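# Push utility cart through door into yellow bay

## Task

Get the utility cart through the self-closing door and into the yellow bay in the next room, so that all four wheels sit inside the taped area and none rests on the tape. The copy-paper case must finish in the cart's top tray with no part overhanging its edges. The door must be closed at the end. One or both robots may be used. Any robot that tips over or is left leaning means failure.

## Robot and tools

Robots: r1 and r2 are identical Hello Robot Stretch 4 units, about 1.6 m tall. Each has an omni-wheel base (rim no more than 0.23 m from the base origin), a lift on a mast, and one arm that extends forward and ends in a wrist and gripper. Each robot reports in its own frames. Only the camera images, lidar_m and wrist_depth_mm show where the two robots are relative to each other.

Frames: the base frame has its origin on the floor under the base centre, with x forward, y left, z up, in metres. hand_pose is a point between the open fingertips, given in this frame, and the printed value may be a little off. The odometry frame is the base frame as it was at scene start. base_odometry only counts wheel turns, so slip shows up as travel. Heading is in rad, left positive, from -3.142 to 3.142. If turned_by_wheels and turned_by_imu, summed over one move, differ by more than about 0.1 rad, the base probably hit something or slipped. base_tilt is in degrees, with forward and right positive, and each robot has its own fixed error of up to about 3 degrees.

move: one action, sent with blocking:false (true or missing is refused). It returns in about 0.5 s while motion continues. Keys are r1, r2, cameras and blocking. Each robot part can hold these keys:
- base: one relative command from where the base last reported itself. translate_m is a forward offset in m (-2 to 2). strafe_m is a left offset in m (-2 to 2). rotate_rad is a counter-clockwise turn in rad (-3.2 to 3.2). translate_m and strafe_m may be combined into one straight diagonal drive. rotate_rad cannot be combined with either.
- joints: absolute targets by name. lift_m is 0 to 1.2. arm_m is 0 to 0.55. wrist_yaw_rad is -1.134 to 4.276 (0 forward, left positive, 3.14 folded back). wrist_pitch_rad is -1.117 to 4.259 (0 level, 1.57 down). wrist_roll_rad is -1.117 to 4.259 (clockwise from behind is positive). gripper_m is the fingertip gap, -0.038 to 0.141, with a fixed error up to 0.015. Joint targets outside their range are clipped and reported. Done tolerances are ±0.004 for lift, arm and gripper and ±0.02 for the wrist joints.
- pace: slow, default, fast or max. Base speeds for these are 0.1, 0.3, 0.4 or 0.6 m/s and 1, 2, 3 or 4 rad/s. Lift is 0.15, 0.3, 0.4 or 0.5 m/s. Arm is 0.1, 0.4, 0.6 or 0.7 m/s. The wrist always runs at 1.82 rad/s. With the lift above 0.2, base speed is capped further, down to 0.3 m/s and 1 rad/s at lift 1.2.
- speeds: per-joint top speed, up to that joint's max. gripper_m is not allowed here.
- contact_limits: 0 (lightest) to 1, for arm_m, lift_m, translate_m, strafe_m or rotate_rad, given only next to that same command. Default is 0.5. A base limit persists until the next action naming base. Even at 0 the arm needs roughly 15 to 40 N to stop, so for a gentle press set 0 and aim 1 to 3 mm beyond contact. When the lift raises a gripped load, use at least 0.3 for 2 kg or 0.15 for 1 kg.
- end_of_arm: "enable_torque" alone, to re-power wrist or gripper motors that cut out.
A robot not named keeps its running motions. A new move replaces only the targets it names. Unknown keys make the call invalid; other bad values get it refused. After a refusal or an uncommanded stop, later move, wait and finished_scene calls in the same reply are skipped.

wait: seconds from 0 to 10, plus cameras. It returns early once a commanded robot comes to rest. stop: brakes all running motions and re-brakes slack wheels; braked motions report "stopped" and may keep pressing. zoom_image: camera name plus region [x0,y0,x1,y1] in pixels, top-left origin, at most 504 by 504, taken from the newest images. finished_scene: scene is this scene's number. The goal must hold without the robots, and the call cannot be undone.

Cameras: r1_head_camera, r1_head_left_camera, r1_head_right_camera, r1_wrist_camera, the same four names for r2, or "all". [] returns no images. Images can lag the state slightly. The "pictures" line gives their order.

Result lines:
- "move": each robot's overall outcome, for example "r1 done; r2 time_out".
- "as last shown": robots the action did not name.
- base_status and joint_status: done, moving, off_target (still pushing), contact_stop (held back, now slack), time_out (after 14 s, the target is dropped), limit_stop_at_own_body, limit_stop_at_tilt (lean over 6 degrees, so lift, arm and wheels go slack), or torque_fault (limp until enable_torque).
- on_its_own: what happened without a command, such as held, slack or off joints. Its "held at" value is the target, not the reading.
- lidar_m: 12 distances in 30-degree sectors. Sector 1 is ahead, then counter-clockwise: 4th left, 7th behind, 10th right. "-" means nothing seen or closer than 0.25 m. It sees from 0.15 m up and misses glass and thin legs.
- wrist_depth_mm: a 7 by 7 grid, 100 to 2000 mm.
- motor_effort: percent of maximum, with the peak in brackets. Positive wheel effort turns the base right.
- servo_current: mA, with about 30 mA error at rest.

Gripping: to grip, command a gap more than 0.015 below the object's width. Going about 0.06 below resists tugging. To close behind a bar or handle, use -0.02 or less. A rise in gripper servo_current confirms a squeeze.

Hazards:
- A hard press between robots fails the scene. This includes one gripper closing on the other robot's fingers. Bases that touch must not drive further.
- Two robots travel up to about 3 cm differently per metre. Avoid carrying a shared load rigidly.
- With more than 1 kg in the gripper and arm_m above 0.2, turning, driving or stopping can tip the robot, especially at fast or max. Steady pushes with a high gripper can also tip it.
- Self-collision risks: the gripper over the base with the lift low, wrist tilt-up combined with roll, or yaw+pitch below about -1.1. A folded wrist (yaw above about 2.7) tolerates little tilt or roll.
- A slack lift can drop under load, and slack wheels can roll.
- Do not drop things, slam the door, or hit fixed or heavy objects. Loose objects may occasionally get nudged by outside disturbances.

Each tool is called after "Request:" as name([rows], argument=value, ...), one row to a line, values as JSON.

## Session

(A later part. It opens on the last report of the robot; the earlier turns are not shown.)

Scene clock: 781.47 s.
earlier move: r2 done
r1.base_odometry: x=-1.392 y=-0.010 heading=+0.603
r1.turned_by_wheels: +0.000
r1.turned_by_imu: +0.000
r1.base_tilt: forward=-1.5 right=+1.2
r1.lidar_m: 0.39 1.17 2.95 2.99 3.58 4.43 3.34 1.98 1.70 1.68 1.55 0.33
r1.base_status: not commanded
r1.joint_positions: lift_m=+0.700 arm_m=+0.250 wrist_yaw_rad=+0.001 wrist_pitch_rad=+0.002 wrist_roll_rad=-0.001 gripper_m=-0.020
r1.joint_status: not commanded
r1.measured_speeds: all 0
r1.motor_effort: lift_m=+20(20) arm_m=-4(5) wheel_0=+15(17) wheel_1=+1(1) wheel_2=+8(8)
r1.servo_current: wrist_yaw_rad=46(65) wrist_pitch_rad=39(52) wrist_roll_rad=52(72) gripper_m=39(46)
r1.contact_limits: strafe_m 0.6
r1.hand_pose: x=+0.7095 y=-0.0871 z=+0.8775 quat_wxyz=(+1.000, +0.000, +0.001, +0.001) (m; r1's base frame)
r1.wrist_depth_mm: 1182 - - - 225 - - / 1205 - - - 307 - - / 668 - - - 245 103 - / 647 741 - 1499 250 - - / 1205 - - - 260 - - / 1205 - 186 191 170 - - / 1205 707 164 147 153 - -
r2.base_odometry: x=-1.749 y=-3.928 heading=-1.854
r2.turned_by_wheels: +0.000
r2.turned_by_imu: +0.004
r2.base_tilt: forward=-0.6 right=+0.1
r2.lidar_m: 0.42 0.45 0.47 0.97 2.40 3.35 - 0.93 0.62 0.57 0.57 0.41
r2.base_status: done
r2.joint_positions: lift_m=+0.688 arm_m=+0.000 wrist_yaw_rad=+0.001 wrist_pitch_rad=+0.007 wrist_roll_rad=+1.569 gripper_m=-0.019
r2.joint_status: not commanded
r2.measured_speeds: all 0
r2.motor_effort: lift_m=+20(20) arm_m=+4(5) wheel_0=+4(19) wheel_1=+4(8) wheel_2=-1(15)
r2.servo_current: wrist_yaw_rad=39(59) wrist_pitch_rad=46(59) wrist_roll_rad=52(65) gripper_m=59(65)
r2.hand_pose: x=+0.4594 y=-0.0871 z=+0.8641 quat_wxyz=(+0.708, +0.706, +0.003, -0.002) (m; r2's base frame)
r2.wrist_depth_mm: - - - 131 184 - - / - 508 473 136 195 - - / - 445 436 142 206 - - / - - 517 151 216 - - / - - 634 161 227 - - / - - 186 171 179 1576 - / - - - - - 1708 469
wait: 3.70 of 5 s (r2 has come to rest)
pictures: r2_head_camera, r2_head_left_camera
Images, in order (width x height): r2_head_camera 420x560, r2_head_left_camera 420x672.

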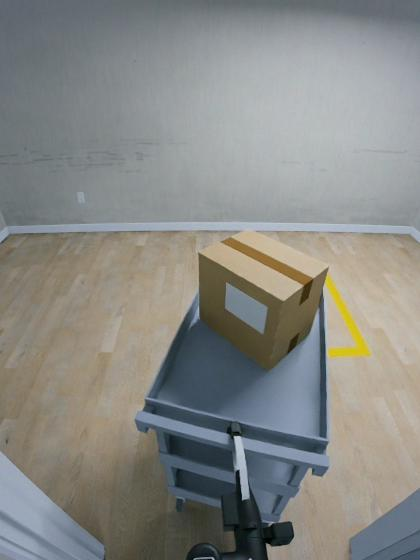

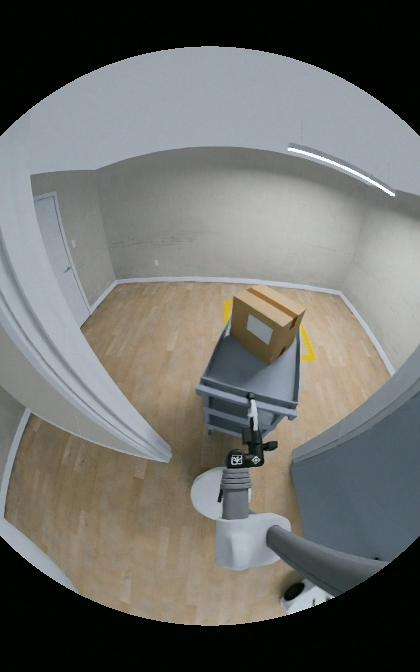

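Request:
move(r2={"base":{"translate_m":0.95,"strafe_m":-0.26}}, blocking=false, cameras=[])

Request:
wait(seconds=5, cameras=["r2_head_camera","r2_head_right_camera"])

Scene clock: 787.50 s.
move: r2 moving
r1: as last shown
r1.base_tilt: forward=-1.6 right=+1.3
r1.lidar_m: 0.42 1.18 2.95 3.01 3.60 4.39 3.34 1.95 1.69 1.71 1.56 0.35
r1.motor_effort: lift_m=+20(20) arm_m=-4(4) wheel_0=+15(16) wheel_1=+1(1) wheel_2=+8(8)
r1.servo_current: wrist_yaw_rad=46(59) wrist_pitch_rad=46(46) wrist_roll_rad=59(59) gripper_m=39(46)
r1.contact_limits: strafe_m 0.6
r1.wrist_depth_mm: 1255 - - - 225 - - / 1229 - - - 309 - - / 691 750 - - 246 103 - / 676 741 - 1499 251 - - / 1182 - - - 255 - - / 1255 - 187 191 169 - - / 1205 741 165 147 153 - -
r2.base_odometry: x=-1.766 y=-3.956 heading=-1.854
r2.turned_by_wheels: +0.000
r2.turned_by_imu: +0.001
r2.base_tilt: forward=-0.7 right=+0.0
r2.lidar_m: 0.42 0.49 0.44 0.81 2.42 3.37 - 0.84 0.59 0.54 0.58 0.40
r2.base_status: translate_m moving; strafe_m moving
r2.joint_positions: lift_m=+0.688 arm_m=+0.000 wrist_yaw_rad=+0.001 wrist_pitch_rad=+0.007 wrist_roll_rad=+1.569 gripper_m=-0.019
r2.joint_status: not commanded
r2.measured_speeds: translate_m=+0.122 strafe_m=-0.034 rotate_rad=+0.000 lift_m=+0.000 arm_m=+0.000 wrist_yaw_rad=+0.000 wrist_pitch_rad=+0.000 wrist_roll_rad=+0.000
r2.motor_effort: lift_m=+20(20) arm_m=+4(4) wheel_0=+12(14) wheel_1=+8(9) wheel_2=-14(14)
r2.servo_current: wrist_yaw_rad=52(52) wrist_pitch_rad=52(52) wrist_roll_rad=39(59) gripper_m=65(65)
r2.hand_pose: x=+0.4594 y=-0.0871 z=+0.8641 quat_wxyz=(+0.708, +0.706, +0.003, -0.002) (m; r2's base frame)
r2.wrist_depth_mm: - - - 130 183 - - / - 508 469 135 194 - - / - 445 436 141 205 - - / - - 512 150 216 - - / - - 634 160 226 - - / - - 187 170 179 1576 - / - - - - - 1708 469
pictures: none
No camera images: "cameras" was empty.

Scene clock: 791.73 s.
earlier move: r2 done
r1.base_odometry: x=-1.392 y=-0.010 heading=+0.603
r1.turned_by_wheels: +0.000
r1.turned_by_imu: +0.000
r1.base_tilt: forward=-1.6 right=+1.3
r1.lidar_m: 0.39 1.78 2.93 3.03 3.57 4.42 3.36 1.98 1.70 1.71 1.53 0.35
r1.base_status: not commanded
r1.joint_positions: lift_m=+0.700 arm_m=+0.250 wrist_yaw_rad=+0.001 wrist_pitch_rad=+0.002 wrist_roll_rad=-0.001 gripper_m=-0.020
r1.joint_status: not commanded
r1.measured_speeds: all 0
r1.motor_effort: lift_m=+20(20) arm_m=-4(4) wheel_0=+16(16) wheel_1=+1(1) wheel_2=+8(8)
r1.servo_current: wrist_yaw_rad=33(65) wrist_pitch_rad=39(52) wrist_roll_rad=59(72) gripper_m=39(52)
r1.contact_limits: strafe_m 0.6
r1.hand_pose: x=+0.7095 y=-0.0871 z=+0.8775 quat_wxyz=(+1.000, +0.000, +0.001, +0.001) (m; r1's base frame)
r1.wrist_depth_mm: 1229 - - - 225 - - / 1255 - - - 310 - - / 1205 - - - 245 103 - / 1182 - - - 249 - - / 1205 - - - 257 - - / 1229 - - 191 169 - - / 1205 - 178 1537 161 - -
r2.base_odometry: x=-2.264 y=-4.768 heading=-1.854
r2.turned_by_wheels: +0.000
r2.turned_by_imu: +0.003
r2.base_tilt: forward=-0.7 right=+0.1
r2.lidar_m: 0.40 0.47 2.57 2.15 0.88 0.94 1.47 0.70 0.91 2.23 2.37 0.40
r2.base_status: done
r2.joint_positions: lift_m=+0.688 arm_m=+0.000 wrist_yaw_rad=+0.001 wrist_pitch_rad=+0.007 wrist_roll_rad=+1.569 gripper_m=-0.019
r2.joint_status: not commanded
r2.measured_speeds: all 0
r2.motor_effort: lift_m=+20(20) arm_m=+4(4) wheel_0=+2(14) wheel_1=+5(9) wheel_2=-4(16)
r2.servo_current: wrist_yaw_rad=52(65) wrist_pitch_rad=39(52) wrist_roll_rad=39(59) gripper_m=59(65)
r2.hand_pose: x=+0.4594 y=-0.0871 z=+0.8641 quat_wxyz=(+0.708, +0.706, +0.003, -0.002) (m; r2's base frame)
r2.wrist_depth_mm: - - - 137 193 - - / - 508 504 142 200 - - / - 439 442 148 208 - - / - 500 496 157 219 - - / - - 597 165 228 - - / - - 183 171 179 1576 - / - - - - - 1708 484
wait: 4.23 of 5 s (r2 has come to rest)
pictures: r2_head_camera, r2_head_right_camera
Images, in order (width x height): r2_head_camera 420x560, r2_head_right_camera 420x672.

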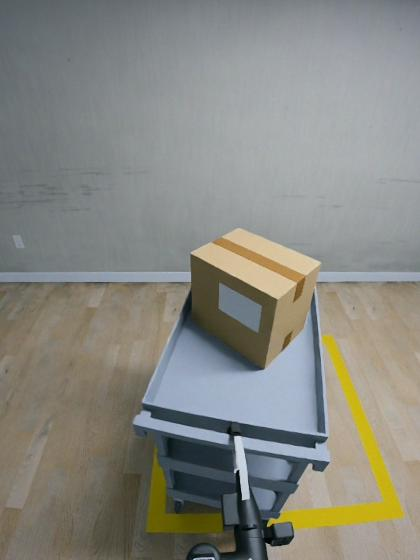

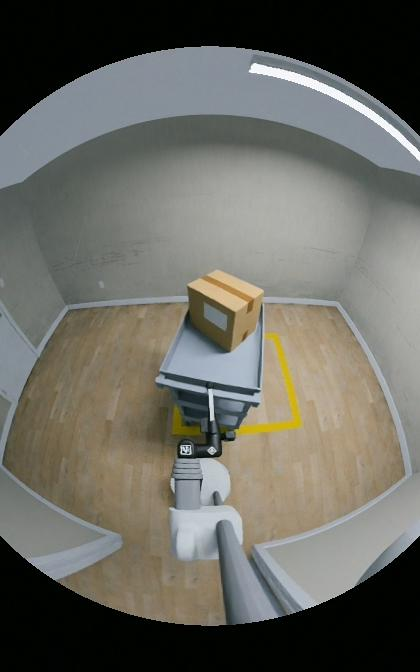

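Request:
move(r2={"base":{"translate_m":0.14,"strafe_m":-0.04}}, blocking=false, cameras=[])

Request:
wait(seconds=2, cameras=[])

Request:
move(r2={"base":{"strafe_m":-0.13}}, r1={"base":{"translate_m":-0.15},"pace":"slow"}, blocking=false, cameras=[])

Request:
wait(seconds=2, cameras=["r2_head_camera","r1_head_camera","r2_head_right_camera"])

Scene clock: 801.37 s.
move: r2 moving
r1: as last shown
r1.turned_by_imu: -0.001
r1.base_tilt: forward=-1.6 right=+1.2
r1.lidar_m: 0.37 1.79 2.93 3.00 3.59 4.40 3.35 1.99 1.70 1.69 1.54 0.33
r1.servo_current: wrist_yaw_rad=20(59) wrist_pitch_rad=46(46) wrist_roll_rad=46(65) gripper_m=46(46)
r1.contact_limits: strafe_m 0.6
r1.wrist_depth_mm: 1255 - - - 225 - - / 1255 - - - 307 - - / 1205 - - - 245 103 - / 1205 - - - 249 - - / 1229 - - - 256 - - / 1229 - - 191 169 - - / 1205 - 177 1576 161 - -
r2.base_odometry: x=-2.281 y=-4.796 heading=-1.853
r2.turned_by_wheels: +0.000
r2.turned_by_imu: +0.002
r2.base_tilt: forward=-0.6 right=+0.0
r2.lidar_m: 0.42 0.45 2.61 2.26 0.92 0.96 1.53 0.73 0.96 2.24 2.35 0.41
r2.base_status: translate_m moving; strafe_m moving
r2.joint_positions: lift_m=+0.688 arm_m=+0.000 wrist_yaw_rad=+0.001 wrist_pitch_rad=+0.007 wrist_roll_rad=+1.569 gripper_m=-0.019
r2.joint_status: not commanded
r2.measured_speeds: translate_m=+0.124 strafe_m=-0.036 rotate_rad=+0.002 lift_m=+0.000 arm_m=+0.000 wrist_yaw_rad=+0.000 wrist_pitch_rad=+0.000 wrist_roll_rad=+0.000
r2.motor_effort: lift_m=+20(20) arm_m=+4(4) wheel_0=+10(14) wheel_1=+6(8) wheel_2=-14(15)
r2.servo_current: wrist_yaw_rad=46(52) wrist_pitch_rad=46(52) wrist_roll_rad=52(52) gripper_m=59(65)
r2.hand_pose: x=+0.4594 y=-0.0871 z=+0.8641 quat_wxyz=(+0.708, +0.706, +0.003, -0.002) (m; r2's base frame)
r2.wrist_depth_mm: - - - 136 191 - - / - 504 500 142 200 750 - / - 439 442 147 208 - - / - 500 500 156 218 - - / - - 597 164 226 - - / - - 181 171 178 - - / - 123 - - - 1661 480
pictures: none
No camera images: "cameras" was empty.

Scene clock: 802.63 s.
earlier move: r2 done
r1.base_odometry: x=-1.392 y=-0.010 heading=+0.603
r1.turned_by_wheels: +0.000
r1.turned_by_imu: +0.000
r1.base_tilt: forward=-1.6 right=+1.2
r1.lidar_m: 0.41 1.78 2.92 3.02 3.59 4.43 3.38 1.95 1.72 1.71 1.57 0.34
r1.base_status: not commanded
r1.joint_positions: lift_m=+0.700 arm_m=+0.250 wrist_yaw_rad=+0.001 wrist_pitch_rad=+0.002 wrist_roll_rad=-0.001 gripper_m=-0.020
r1.joint_status: not commanded
r1.measured_speeds: all 0
r1.motor_effort: lift_m=+20(20) arm_m=-4(4) wheel_0=+15(16) wheel_1=+1(1) wheel_2=+8(8)
r1.servo_current: wrist_yaw_rad=46(65) wrist_pitch_rad=39(52) wrist_roll_rad=59(72) gripper_m=39(52)
r1.contact_limits: strafe_m 0.6
r1.hand_pose: x=+0.7095 y=-0.0871 z=+0.8775 quat_wxyz=(+1.000, +0.000, +0.001, +0.001) (m; r1's base frame)
r1.wrist_depth_mm: 1255 - - - 225 - - / 1255 - - - 236 - - / 1229 - - - 245 103 - / 1182 - - - 251 - - / 1229 - - - 257 - - / 1229 - - 192 169 - - / 1205 - 178 1576 161 - -
r2.base_odometry: x=-2.342 y=-4.891 heading=-1.853
r2.turned_by_wheels: +0.000
r2.turned_by_imu: +0.000
r2.base_tilt: forward=-0.7 right=+0.0
r2.lidar_m: 0.42 0.47 2.60 2.54 1.01 1.00 1.20 0.80 1.12 2.20 2.33 0.38
r2.base_status: done
r2.joint_positions: lift_m=+0.688 arm_m=+0.000 wrist_yaw_rad=+0.001 wrist_pitch_rad=+0.007 wrist_roll_rad=+1.569 gripper_m=-0.019
r2.joint_status: not commanded
r2.measured_speeds: all 0
r2.motor_effort: lift_m=+20(20) arm_m=+4(4) wheel_0=+2(14) wheel_1=+4(9) wheel_2=-1(15)
r2.servo_current: wrist_yaw_rad=52(59) wrist_pitch_rad=46(52) wrist_roll_rad=46(59) gripper_m=59(65)
r2.hand_pose: x=+0.4594 y=-0.0871 z=+0.8641 quat_wxyz=(+0.708, +0.706, +0.003, -0.002) (m; r2's base frame)
r2.wrist_depth_mm: - - - 138 193 691 - / - 512 512 143 202 - - / - 442 439 148 210 - - / - 496 496 158 219 820 - / - - 597 165 228 - - / - - 181 171 179 - - / - 123 - - - 1708 488
wait: 1.27 of 2 s (r2 has come to rest)
pictures: none
No camera images: "cameras" was empty.

Scene clock: 803.13 s.
move: r1 moving; r2 moving
r1.base_odometry: x=-1.402 y=-0.017 heading=+0.605
r1.turned_by_wheels: +0.002
r1.turned_by_imu: +0.002
r1.base_tilt: forward=-1.6 right=+1.2
r1.lidar_m: 0.39 1.79 2.99 3.02 3.60 4.40 3.31 1.97 1.71 1.71 1.57 0.35
r1.base_status: translate_m moving
r1.joint_positions: lift_m=+0.700 arm_m=+0.250 wrist_yaw_rad=+0.001 wrist_pitch_rad=+0.002 wrist_roll_rad=-0.001 gripper_m=-0.020
r1.joint_status: not commanded
r1.measured_speeds: translate_m=-0.047 strafe_m=+0.000 rotate_rad=+0.004 lift_m=+0.000 arm_m=+0.000 wrist_yaw_rad=+0.000 wrist_pitch_rad=+0.000 wrist_roll_rad=+0.000
r1.motor_effort: lift_m=+20(20) arm_m=-4(4) wheel_0=+7(12) wheel_1=-2(6) wheel_2=+17(17)
r1.servo_current: wrist_yaw_rad=52(59) wrist_pitch_rad=52(52) wrist_roll_rad=46(65) gripper_m=39(46)
r1.hand_pose: x=+0.7095 y=-0.0871 z=+0.8775 quat_wxyz=(+1.000, +0.000, +0.001, +0.001) (m; r1's base frame)
r1.wrist_depth_mm: - - - - 300 - - / 1229 - - - 325 - - / 1281 - - - 334 - - / 1255 - - - 351 - - / 1255 - - - 366 144 - / 1255 - - 193 179 127 - / - 1808 178 183 170 114 -
r2.base_odometry: x=-2.376 y=-4.881 heading=-1.853
r2.turned_by_wheels: +0.000
r2.turned_by_imu: +0.000
r2.base_tilt: forward=-0.6 right=+0.0
r2.lidar_m: 0.40 0.46 2.64 2.56 1.04 1.04 0.92 0.79 1.13 2.17 2.29 0.41
r2.base_status: strafe_m moving
r2.joint_positions: lift_m=+0.688 arm_m=+0.000 wrist_yaw_rad=+0.003 wrist_pitch_rad=+0.007 wrist_roll_rad=+1.569 gripper_m=-0.019
r2.joint_status: not commanded
r2.measured_speeds: translate_m=+0.000 strafe_m=-0.142 rotate_rad=-0.001 lift_m=+0.000 arm_m=+0.000 wrist_yaw_rad=+0.000 wrist_pitch_rad=+0.000 wrist_roll_rad=+0.000
r2.motor_effort: lift_m=+20(20) arm_m=+4(4) wheel_0=+10(16) wheel_1=-9(10) wheel_2=-1(2)
r2.servo_current: wrist_yaw_rad=46(59) wrist_pitch_rad=46(52) wrist_roll_rad=46(52) gripper_m=65(65)
r2.hand_pose: x=+0.4596 y=-0.0864 z=+0.8641 quat_wxyz=(+0.708, +0.706, +0.004, -0.001) (m; r2's base frame)
r2.wrist_depth_mm: - - - 143 198 1430 - / - - 544 148 206 - - / - 445 445 152 213 - - / - 480 488 160 220 842 - / - - 580 167 229 - - / - - 184 171 179 - - / - 123 - - - 1537 484
pictures: none
No camera images: "cameras" was empty.

Scene clock: 804.27 s.
earlier move: r1 moving; r2 done
r1.base_odometry: x=-1.485 y=-0.074 heading=+0.605
r1.turned_by_wheels: +0.000
r1.turned_by_imu: +0.010
r1.base_tilt: forward=-1.6 right=+1.2
r1.lidar_m: 0.44 1.87 3.03 3.06 3.62 4.29 3.20 1.93 1.68 1.67 1.65 0.46
r1.base_status: translate_m moving
r1.joint_positions: lift_m=+0.700 arm_m=+0.250 wrist_yaw_rad=+0.003 wrist_pitch_rad=+0.002 wrist_roll_rad=-0.002 gripper_m=-0.020
r1.joint_status: not commanded
r1.measured_speeds: translate_m=-0.088 strafe_m=+0.003 rotate_rad=+0.001 lift_m=+0.000 arm_m=+0.000 wrist_yaw_rad=+0.006 wrist_pitch_rad=+0.000 wrist_roll_rad=-0.007
r1.motor_effort: lift_m=+20(20) arm_m=-4(5) wheel_0=+13(15) wheel_1=-3(6) wheel_2=+17(23)
r1.servo_current: wrist_yaw_rad=46(65) wrist_pitch_rad=33(52) wrist_roll_rad=65(65) gripper_m=39(46)
r1.hand_pose: x=+0.7096 y=-0.0867 z=+0.8775 quat_wxyz=(+1.000, -0.001, +0.001, +0.001) (m; r1's base frame)
r1.wrist_depth_mm: - - - - 359 - - / - - - - 366 - - / - - - - 370 - - / - - - - 375 - - / - - - - 373 - - / - - - 192 179 132 - / - 1366 178 183 161 - -
r2.base_odometry: x=-2.466 y=-4.855 heading=-1.853
r2.turned_by_wheels: +0.000
r2.turned_by_imu: +0.000
r2.base_tilt: forward=-0.7 right=+0.1
r2.lidar_m: 0.37 0.42 2.71 2.60 1.13 1.19 0.78 0.77 1.12 2.08 2.18 0.42
r2.base_status: done
r2.joint_positions: lift_m=+0.688 arm_m=+0.000 wrist_yaw_rad=+0.003 wrist_pitch_rad=+0.007 wrist_roll_rad=+1.569 gripper_m=-0.019
r2.joint_status: not commanded
r2.measured_speeds: all 0
r2.motor_effort: lift_m=+20(20) arm_m=+4(4) wheel_0=+2(18) wheel_1=-1(11) wheel_2=+0(2)
r2.servo_current: wrist_yaw_rad=46(59) wrist_pitch_rad=46(52) wrist_roll_rad=46(59) gripper_m=65(65)
r2.hand_pose: x=+0.4595 y=-0.0866 z=+0.8641 quat_wxyz=(+0.708, +0.706, +0.003, -0.001) (m; r2's base frame)
r2.wrist_depth_mm: - - - 164 224 1537 1182 / - - - 166 226 1430 - / - - 549 168 228 809 - / - 466 469 229 231 842 - / - 512 517 171 233 831 - / - - 186 173 179 - - / - 123 - - - 1708 -
wait: 1.13 of 2 s (r2 has come to rest)
pictures: r1_head_camera, r2_head_camera, r2_head_right_camera
Images, in order (width x height): r1_head_camera 420x560, r2_head_camera 420x560, r2_head_right_camera 420x672.

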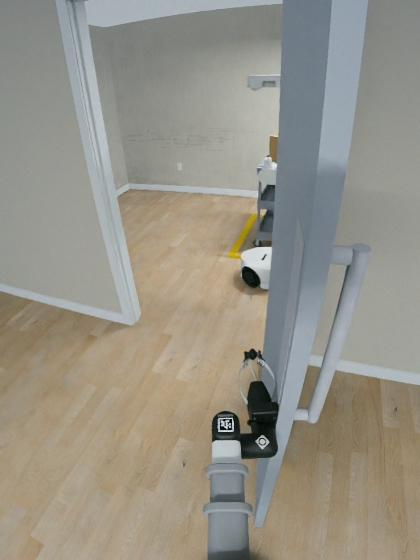

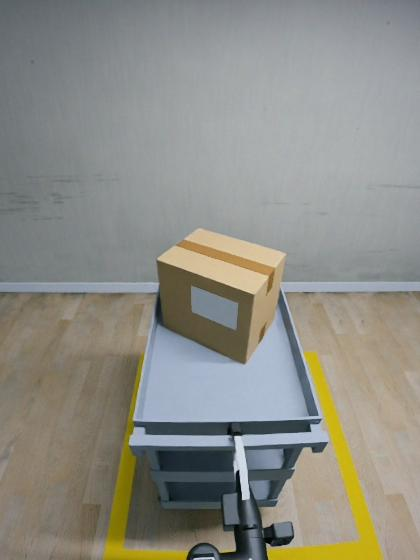

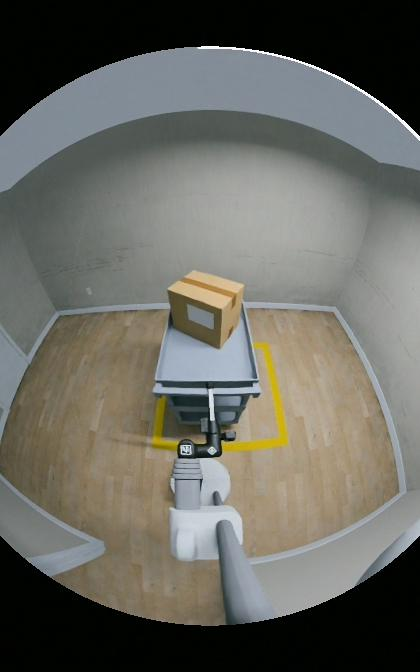

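Request:
move(r2={"joints":{"gripper_m":0.1}}, blocking=false, cameras=[])

Request:
wait(seconds=1.5, cameras=[])

Request:
wait(seconds=1, cameras=["r2_wrist_camera","r1_head_camera"])

Scene clock: 811.80 s.
earlier move: r1 done
move: r2 moving
r1.base_odometry: x=-1.515 y=-0.095 heading=+0.605
r1.turned_by_wheels: +0.000
r1.turned_by_imu: +0.000
r1.base_tilt: forward=-1.6 right=+1.2
r1.lidar_m: 0.49 1.91 3.05 3.07 3.68 4.30 3.19 1.89 1.66 1.68 1.71 0.50
r1.base_status: done
r1.joint_positions: lift_m=+0.700 arm_m=+0.250 wrist_yaw_rad=+0.007 wrist_pitch_rad=+0.002 wrist_roll_rad=-0.002 gripper_m=-0.020
r1.joint_status: not commanded
r1.measured_speeds: all 0
r1.motor_effort: lift_m=+20(20) arm_m=-4(5) wheel_0=+10(10) wheel_1=+2(2) wheel_2=+12(12)
r1.servo_current: wrist_yaw_rad=65(72) wrist_pitch_rad=46(46) wrist_roll_rad=46(59) gripper_m=52(52)
r1.hand_pose: x=+0.7100 y=-0.0854 z=+0.8775 quat_wxyz=(+1.000, -0.001, +0.001, +0.004) (m; r1's base frame)
r1.wrist_depth_mm: - - - - 283 - - / - - - - 300 - - / - - - - 325 - - / - - - - 349 - - / - - - - 364 - - / - - 190 200 176 - - / - 1397 1808 185 146 - -
r2.base_odometry: x=-2.466 y=-4.855 heading=-1.853
r2.turned_by_wheels: +0.000
r2.turned_by_imu: +0.001
r2.base_tilt: forward=-0.7 right=+0.1
r2.lidar_m: 0.40 0.43 2.74 2.62 1.13 1.17 0.79 0.79 1.14 2.07 2.18 0.44
r2.base_status: not commanded
r2.joint_positions: lift_m=+0.688 arm_m=+0.000 wrist_yaw_rad=+0.003 wrist_pitch_rad=+0.007 wrist_roll_rad=+1.569 gripper_m=+0.005
r2.joint_status: gripper_m moving
r2.measured_speeds: all 0
r2.motor_effort: lift_m=+20(20) arm_m=+4(4) wheel_0=+2(2) wheel_1=+0(1) wheel_2=+0(1)
r2.servo_current: wrist_yaw_rad=52(52) wrist_pitch_rad=52(52) wrist_roll_rad=39(65) gripper_m=91(91)
r2.hand_pose: x=+0.4595 y=-0.0866 z=+0.8641 quat_wxyz=(+0.708, +0.706, +0.003, -0.001) (m; r2's base frame)
r2.wrist_depth_mm: - - - 168 229 1618 1205 / - - - 170 230 1537 - / - - 554 172 232 809 - / - 466 469 233 234 831 - / - 512 512 175 236 854 - / - - 189 177 184 - - / - - - - - - -
pictures: none
No camera images: "cameras" was empty.

Scene clock: 813.23 s.
earlier move: r2 done
r1.base_odometry: x=-1.515 y=-0.095 heading=+0.605
r1.turned_by_wheels: +0.000
r1.turned_by_imu: +0.000
r1.base_tilt: forward=-1.5 right=+1.2
r1.lidar_m: 0.49 1.93 3.05 3.06 3.64 4.28 3.17 1.91 1.65 1.67 1.71 0.46
r1.base_status: done
r1.joint_positions: lift_m=+0.700 arm_m=+0.250 wrist_yaw_rad=+0.007 wrist_pitch_rad=+0.002 wrist_roll_rad=-0.002 gripper_m=-0.020
r1.joint_status: not commanded
r1.measured_speeds: all 0
r1.motor_effort: lift_m=+20(20) arm_m=-4(5) wheel_0=+9(10) wheel_1=+2(2) wheel_2=+12(13)
r1.servo_current: wrist_yaw_rad=52(72) wrist_pitch_rad=46(52) wrist_roll_rad=52(65) gripper_m=39(52)
r1.hand_pose: x=+0.7100 y=-0.0854 z=+0.8775 quat_wxyz=(+1.000, -0.001, +0.001, +0.004) (m; r1's base frame)
r1.wrist_depth_mm: - - - - 281 - - / - - - - 300 - - / - - - - 325 - - / - - - - 349 - - / - - - - 366 - - / - - 190 199 175 - - / - 1336 1756 185 146 - -
r2.base_odometry: x=-2.466 y=-4.855 heading=-1.853
r2.turned_by_wheels: +0.000
r2.turned_by_imu: +0.000
r2.base_tilt: forward=-0.6 right=+0.0
r2.lidar_m: 0.40 0.42 2.70 2.66 1.09 1.19 0.79 0.79 1.14 2.07 2.18 0.44
r2.base_status: not commanded
r2.joint_positions: lift_m=+0.688 arm_m=+0.000 wrist_yaw_rad=+0.001 wrist_pitch_rad=+0.005 wrist_roll_rad=+1.569 gripper_m=+0.100
r2.joint_status: all done
r2.measured_speeds: all 0
r2.motor_effort: lift_m=+18(20) arm_m=+4(4) wheel_0=+2(3) wheel_1=+0(1) wheel_2=+0(1)
r2.servo_current: wrist_yaw_rad=46(59) wrist_pitch_rad=39(52) wrist_roll_rad=39(65) gripper_m=52(124)
r2.hand_pose: x=+0.4594 y=-0.0872 z=+0.8648 quat_wxyz=(+0.708, +0.706, +0.002, -0.001) (m; r2's base frame)
r2.wrist_depth_mm: - - - 179 236 1708 1229 / - - - 180 239 1618 - / - - 580 181 241 - - / - 477 480 183 243 - - / - - 512 185 245 - - / - - 195 185 194 - - / - - - - - 1756 -
wait: 1.43 of 1.5 s (r2 has come to rest)
pictures: none
No camera images: "cameras" was empty.

Scene clock: 814.23 s.
r1.base_odometry: x=-1.515 y=-0.095 heading=+0.605
r1.turned_by_wheels: +0.000
r1.turned_by_imu: +0.000
r1.base_tilt: forward=-1.6 right=+1.2
r1.lidar_m: 0.50 1.92 3.05 3.03 3.68 4.29 3.18 1.90 1.68 1.66 1.70 0.50
r1.base_status: done
r1.joint_positions: lift_m=+0.700 arm_m=+0.250 wrist_yaw_rad=+0.007 wrist_pitch_rad=+0.002 wrist_roll_rad=-0.002 gripper_m=-0.020
r1.joint_status: not commanded
r1.measured_speeds: all 0
r1.motor_effort: lift_m=+20(20) arm_m=-4(5) wheel_0=+10(10) wheel_1=+2(2) wheel_2=+12(13)
r1.servo_current: wrist_yaw_rad=59(72) wrist_pitch_rad=33(52) wrist_roll_rad=46(65) gripper_m=46(52)
r1.hand_pose: x=+0.7100 y=-0.0854 z=+0.8775 quat_wxyz=(+1.000, -0.001, +0.001, +0.004) (m; r1's base frame)
r1.wrist_depth_mm: - - - - 282 - - / - - - - 300 - - / - - - - 325 - - / - - - - 349 - - / - - - - 364 - - / - - 190 198 175 - - / - 1366 1808 185 146 - -
r2.base_odometry: x=-2.466 y=-4.855 heading=-1.853
r2.turned_by_wheels: +0.000
r2.turned_by_imu: +0.000
r2.base_tilt: forward=-0.7 right=+0.1
r2.lidar_m: 0.39 0.44 2.75 2.59 1.12 1.19 0.79 0.78 1.10 2.07 2.19 0.43
r2.base_status: not commanded
r2.joint_positions: lift_m=+0.688 arm_m=+0.000 wrist_yaw_rad=+0.001 wrist_pitch_rad=+0.005 wrist_roll_rad=+1.569 gripper_m=+0.100
r2.joint_status: all done
r2.measured_speeds: all 0
r2.motor_effort: lift_m=+18(20) arm_m=+4(4) wheel_0=+2(3) wheel_1=-1(1) wheel_2=+0(1)
r2.servo_current: wrist_yaw_rad=39(59) wrist_pitch_rad=46(52) wrist_roll_rad=52(65) gripper_m=52(124)
r2.hand_pose: x=+0.4594 y=-0.0872 z=+0.8648 quat_wxyz=(+0.708, +0.706, +0.002, -0.001) (m; r2's base frame)
r2.wrist_depth_mm: - - - 178 237 1708 1229 / - - - 179 239 1576 - / - - 574 182 241 - - / - 480 480 182 242 - - / - - 512 185 243 - - / - - 195 185 193 - - / - - - - - 1708 -
wait: 1.00 s; at rest by 0.27 s
pictures: r1_head_camera, r2_wrist_camera
Images, in order (width x height): r1_head_camera 420x560, r2_wrist_camera 616x392.

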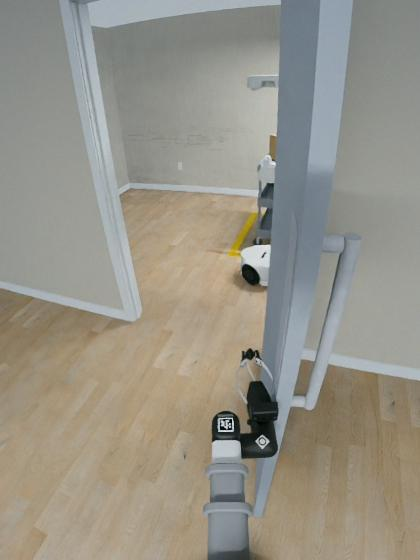

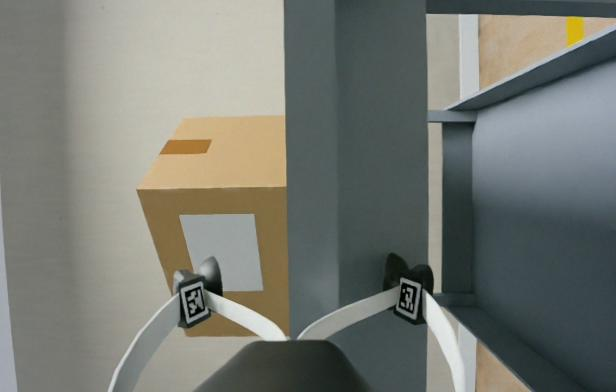

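Request:
move(r2={"base":{"translate_m":-0.15},"pace":"slow"}, r1={"base":{"translate_m":-0.6}}, blocking=false, cameras=[])

Request:
wait(seconds=3.5, cameras=[])

Request:
wait(seconds=3, cameras=["r1_head_camera","r2_head_camera","r2_head_right_camera"])

Scene clock: 825.73 s.
move: r1 moving; r2 moving
r1.base_odometry: x=-1.541 y=-0.113 heading=+0.607
r1.turned_by_wheels: +0.002
r1.turned_by_imu: +0.002
r1.base_tilt: forward=-1.6 right=+1.3
r1.lidar_m: 0.50 1.95 3.07 3.08 3.68 4.25 3.13 1.90 1.66 1.65 1.71 0.52
r1.base_status: translate_m moving
r1.joint_positions: lift_m=+0.700 arm_m=+0.250 wrist_yaw_rad=+0.008 wrist_pitch_rad=+0.002 wrist_roll_rad=-0.002 gripper_m=-0.020
r1.joint_status: not commanded
r1.measured_speeds: translate_m=-0.122 strafe_m=+0.001 rotate_rad=-0.003 lift_m=+0.000 arm_m=+0.000 wrist_yaw_rad=+0.012 wrist_pitch_rad=+0.000 wrist_roll_rad=+0.000
r1.motor_effort: lift_m=+20(20) arm_m=-5(5) wheel_0=+7(9) wheel_1=-2(5) wheel_2=+20(21)
r1.servo_current: wrist_yaw_rad=52(72) wrist_pitch_rad=46(46) wrist_roll_rad=52(59) gripper_m=33(52)
r1.hand_pose: x=+0.7101 y=-0.0850 z=+0.8775 quat_wxyz=(+1.000, -0.001, +0.001, +0.004) (m; r1's base frame)
r1.wrist_depth_mm: - - - - 296 - - / - - - - 219 - - / - - - - 353 - - / - - - - 375 - - / - - - - 399 - - / - - 191 199 178 - - / - 147 1808 186 140 - -
r2.base_odometry: x=-2.463 y=-4.843 heading=-1.854
r2.turned_by_wheels: +0.000
r2.turned_by_imu: +0.001
r2.base_tilt: forward=-0.7 right=+0.1
r2.lidar_m: 0.42 0.45 2.75 2.60 1.09 1.19 0.78 0.75 1.11 2.05 2.18 0.45
r2.base_status: translate_m moving
r2.joint_positions: lift_m=+0.688 arm_m=+0.000 wrist_yaw_rad=+0.001 wrist_pitch_rad=+0.005 wrist_roll_rad=+1.569 gripper_m=+0.100
r2.joint_status: not commanded
r2.measured_speeds: translate_m=-0.049 strafe_m=+0.000 rotate_rad=-0.001 lift_m=+0.000 arm_m=+0.000 wrist_yaw_rad=+0.000 wrist_pitch_rad=+0.000 wrist_roll_rad=+0.000
r2.motor_effort: lift_m=+18(18) arm_m=+3(4) wheel_0=-7(7) wheel_1=-5(5) wheel_2=+8(11)
r2.servo_current: wrist_yaw_rad=46(52) wrist_pitch_rad=46(46) wrist_roll_rad=52(52) gripper_m=52(59)
r2.hand_pose: x=+0.4594 y=-0.0872 z=+0.8648 quat_wxyz=(+0.708, +0.706, +0.002, -0.001) (m; r2's base frame)
r2.wrist_depth_mm: - - - 189 247 1576 1182 / - - - 190 249 1618 - / - - 585 192 250 842 - / - 492 492 193 252 854 - / - - 525 195 254 842 - / - - 194 196 194 - - / - - - - - - -
pictures: none
No camera images: "cameras" was empty.

Scene clock: 828.03 s.
earlier move: r1 moving; r2 done
r1.base_odometry: x=-1.992 y=-0.425 heading=+0.604
r1.turned_by_wheels: -0.003
r1.turned_by_imu: +0.008
r1.base_tilt: forward=-1.6 right=+1.3
r1.lidar_m: 1.23 2.47 3.23 3.24 3.90 3.72 2.76 1.67 1.49 1.47 1.79 2.04
r1.base_status: translate_m moving
r1.joint_positions: lift_m=+0.700 arm_m=+0.250 wrist_yaw_rad=+0.002 wrist_pitch_rad=+0.002 wrist_roll_rad=-0.002 gripper_m=-0.020
r1.joint_status: not commanded
r1.measured_speeds: translate_m=-0.103 strafe_m=-0.001 rotate_rad=-0.004 lift_m=+0.000 arm_m=+0.000 wrist_yaw_rad=+0.000 wrist_pitch_rad=+0.000 wrist_roll_rad=+0.000
r1.motor_effort: lift_m=+20(20) arm_m=-3(5) wheel_0=-2(14) wheel_1=-1(7) wheel_2=+0(25)
r1.servo_current: wrist_yaw_rad=46(78) wrist_pitch_rad=46(52) wrist_roll_rad=39(65) gripper_m=46(52)
r1.hand_pose: x=+0.7095 y=-0.0868 z=+0.8775 quat_wxyz=(+1.000, -0.001, +0.001, +0.001) (m; r1's base frame)
r1.wrist_depth_mm: - - - - - - - / - - - - - - - / - - - - - - - / - - - - - - - / - - - - - - - / - - 183 193 - - - / - 140 164 147 144 - -
r2.base_odometry: x=-2.425 y=-4.711 heading=-1.854
r2.turned_by_wheels: +0.000
r2.turned_by_imu: +0.000
r2.base_tilt: forward=-0.7 right=+0.1
r2.lidar_m: 0.56 0.57 2.75 2.14 1.00 3.95 0.69 0.63 0.88 2.06 2.17 0.56
r2.base_status: done
r2.joint_positions: lift_m=+0.688 arm_m=+0.000 wrist_yaw_rad=+0.001 wrist_pitch_rad=+0.005 wrist_roll_rad=+1.569 gripper_m=+0.100
r2.joint_status: not commanded
r2.measured_speeds: all 0
r2.motor_effort: lift_m=+18(18) arm_m=+4(4) wheel_0=-5(9) wheel_1=-6(8) wheel_2=+6(11)
r2.servo_current: wrist_yaw_rad=52(65) wrist_pitch_rad=46(52) wrist_roll_rad=52(59) gripper_m=52(59)
r2.hand_pose: x=+0.4594 y=-0.0872 z=+0.8648 quat_wxyz=(+0.708, +0.706, +0.002, -0.001) (m; r2's base frame)
r2.wrist_depth_mm: - - - 322 389 1576 1118 / - - - 327 389 554 402 / - - 715 387 384 - - / - - 634 389 392 - - / - - 676 394 394 - - / - - 193 397 192 - - / - - - - - 1921 -
wait: 2.30 of 3.5 s (r2 has come to rest)
pictures: none
No camera images: "cameras" was empty.

Scene clock: 828.73 s.
earlier move: r1 done
r1.base_odometry: x=-2.009 y=-0.437 heading=+0.604
r1.turned_by_wheels: +0.000
r1.turned_by_imu: +0.000
r1.base_tilt: forward=-1.6 right=+1.3
r1.lidar_m: 1.42 1.46 3.25 3.25 3.90 3.71 2.76 1.69 1.46 1.47 1.75 2.07
r1.base_status: done
r1.joint_positions: lift_m=+0.700 arm_m=+0.250 wrist_yaw_rad=+0.002 wrist_pitch_rad=+0.002 wrist_roll_rad=-0.002 gripper_m=-0.020
r1.joint_status: not commanded
r1.measured_speeds: all 0
r1.motor_effort: lift_m=+20(20) arm_m=-3(5) wheel_0=-2(14) wheel_1=+0(7) wheel_2=-1(25)
r1.servo_current: wrist_yaw_rad=46(78) wrist_pitch_rad=46(52) wrist_roll_rad=52(65) gripper_m=39(52)
r1.hand_pose: x=+0.7095 y=-0.0868 z=+0.8775 quat_wxyz=(+1.000, -0.001, +0.001, +0.001) (m; r1's base frame)
r1.wrist_depth_mm: - - - - - - - / - - - - - - - / - - - - - - - / - - - - - - - / - - - - - - - / - - 182 193 - - - / - 133 164 147 143 - -
r2.base_odometry: x=-2.425 y=-4.711 heading=-1.854
r2.turned_by_wheels: +0.000
r2.turned_by_imu: +0.000
r2.base_tilt: forward=-0.7 right=+0.1
r2.lidar_m: 0.54 0.60 2.76 2.07 1.03 3.98 0.69 0.63 0.90 2.07 2.19 0.56
r2.base_status: done
r2.joint_positions: lift_m=+0.688 arm_m=+0.000 wrist_yaw_rad=+0.001 wrist_pitch_rad=+0.005 wrist_roll_rad=+1.569 gripper_m=+0.100
r2.joint_status: not commanded
r2.measured_speeds: all 0
r2.motor_effort: lift_m=+18(18) arm_m=+4(4) wheel_0=-4(9) wheel_1=-5(8) wheel_2=+6(11)
r2.servo_current: wrist_yaw_rad=39(65) wrist_pitch_rad=46(52) wrist_roll_rad=46(59) gripper_m=46(59)
r2.hand_pose: x=+0.4594 y=-0.0872 z=+0.8648 quat_wxyz=(+0.708, +0.706, +0.002, -0.001) (m; r2's base frame)
r2.wrist_depth_mm: - - - 322 392 1576 1118 / - - - 329 389 559 404 / - - 715 387 389 - - / - - 627 392 392 - - / - - 676 394 394 - - / - - 193 397 192 - - / - - - - - 1863 -
wait: 0.70 of 3 s (r1 has come to rest)
pictures: r1_head_camera, r2_head_camera, r2_head_right_camera
Images, in order (width x height): r1_head_camera 420x560, r2_head_camera 420x560, r2_head_right_camera 420x672.

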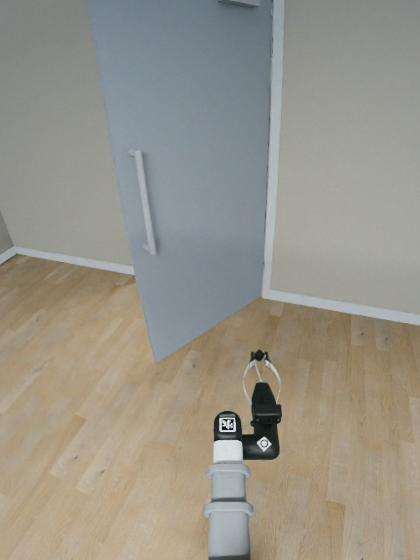

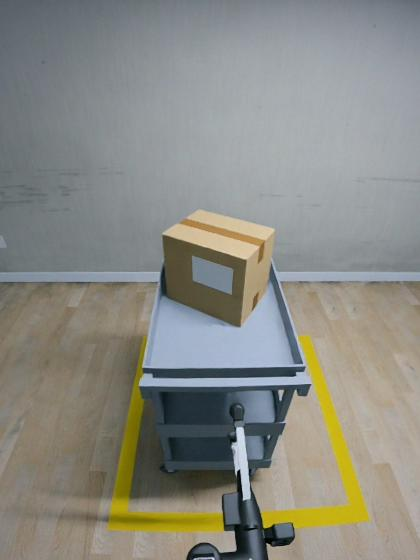

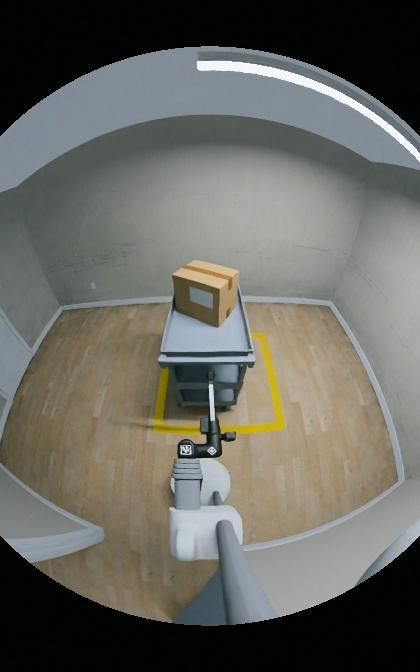

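Request:
wait(seconds=4, cameras=["r1_head_camera"])

Request:
zoom_image(camera="r1_head_camera", region=[0, 0, 420, 400])

Scene clock: 840.93 s.
r1.base_odometry: x=-2.009 y=-0.437 heading=+0.604
r1.turned_by_wheels: +0.000
r1.turned_by_imu: -0.001
r1.base_tilt: forward=-1.6 right=+1.2
r1.lidar_m: 2.07 2.49 3.24 3.24 3.91 3.70 2.77 1.66 1.47 1.48 1.79 2.06
r1.base_status: done
r1.joint_positions: lift_m=+0.700 arm_m=+0.250 wrist_yaw_rad=+0.002 wrist_pitch_rad=+0.002 wrist_roll_rad=-0.002 gripper_m=-0.020
r1.joint_status: not commanded
r1.measured_speeds: all 0
r1.motor_effort: lift_m=+20(20) arm_m=-4(5) wheel_0=-2(14) wheel_1=+0(7) wheel_2=-1(25)
r1.servo_current: wrist_yaw_rad=52(78) wrist_pitch_rad=39(52) wrist_roll_rad=65(65) gripper_m=39(52)
r1.hand_pose: x=+0.7095 y=-0.0868 z=+0.8775 quat_wxyz=(+1.000, -0.001, +0.001, +0.001) (m; r1's base frame)
r1.wrist_depth_mm: - - - - - - - / - - - - - - - / - 1863 - - - - - / - 1863 - - - - - / - - - - - - - / - - 181 193 - - - / - 1808 164 147 144 - -
r2.base_odometry: x=-2.425 y=-4.711 heading=-1.854
r2.turned_by_wheels: +0.000
r2.turned_by_imu: +0.002
r2.base_tilt: forward=-0.7 right=+0.0
r2.lidar_m: 0.55 0.65 2.73 2.12 0.95 0.71 0.67 0.63 0.92 2.06 2.18 0.58
r2.base_status: done
r2.joint_positions: lift_m=+0.688 arm_m=+0.000 wrist_yaw_rad=+0.001 wrist_pitch_rad=+0.005 wrist_roll_rad=+1.569 gripper_m=+0.100
r2.joint_status: not commanded
r2.measured_speeds: all 0
r2.motor_effort: lift_m=+18(18) arm_m=+4(4) wheel_0=-5(9) wheel_1=-5(8) wheel_2=+6(11)
r2.servo_current: wrist_yaw_rad=39(65) wrist_pitch_rad=46(52) wrist_roll_rad=39(59) gripper_m=52(59)
r2.hand_pose: x=+0.4594 y=-0.0872 z=+0.8648 quat_wxyz=(+0.708, +0.706, +0.002, -0.001) (m; r2's base frame)
r2.wrist_depth_mm: - - - 324 389 1618 1118 / - - - 325 387 559 402 / - - 715 387 389 - - / - - 627 389 389 - - / - - 676 394 394 - - / - - 193 397 192 - - / - - - - - 1808 -
wait: 4.00 s; at rest from the start
pictures: r1_head_camera
Images, in order (width x height): r1_head_camera 420x560.

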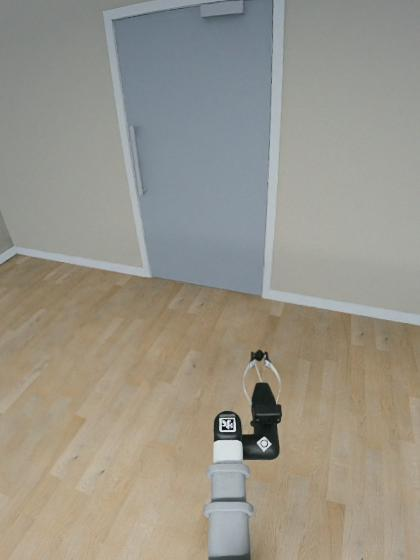

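Scaled by 1.200 from the camera's 420x560 image, which has a finer 600x800 frame.

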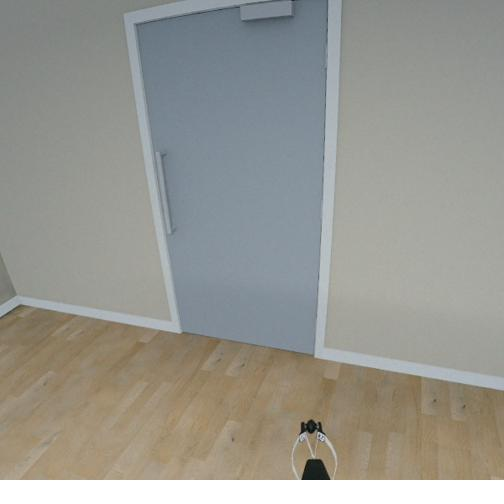

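Door shut.

Request:
finished_scene(scene=1)

The scene is finished: the task was done.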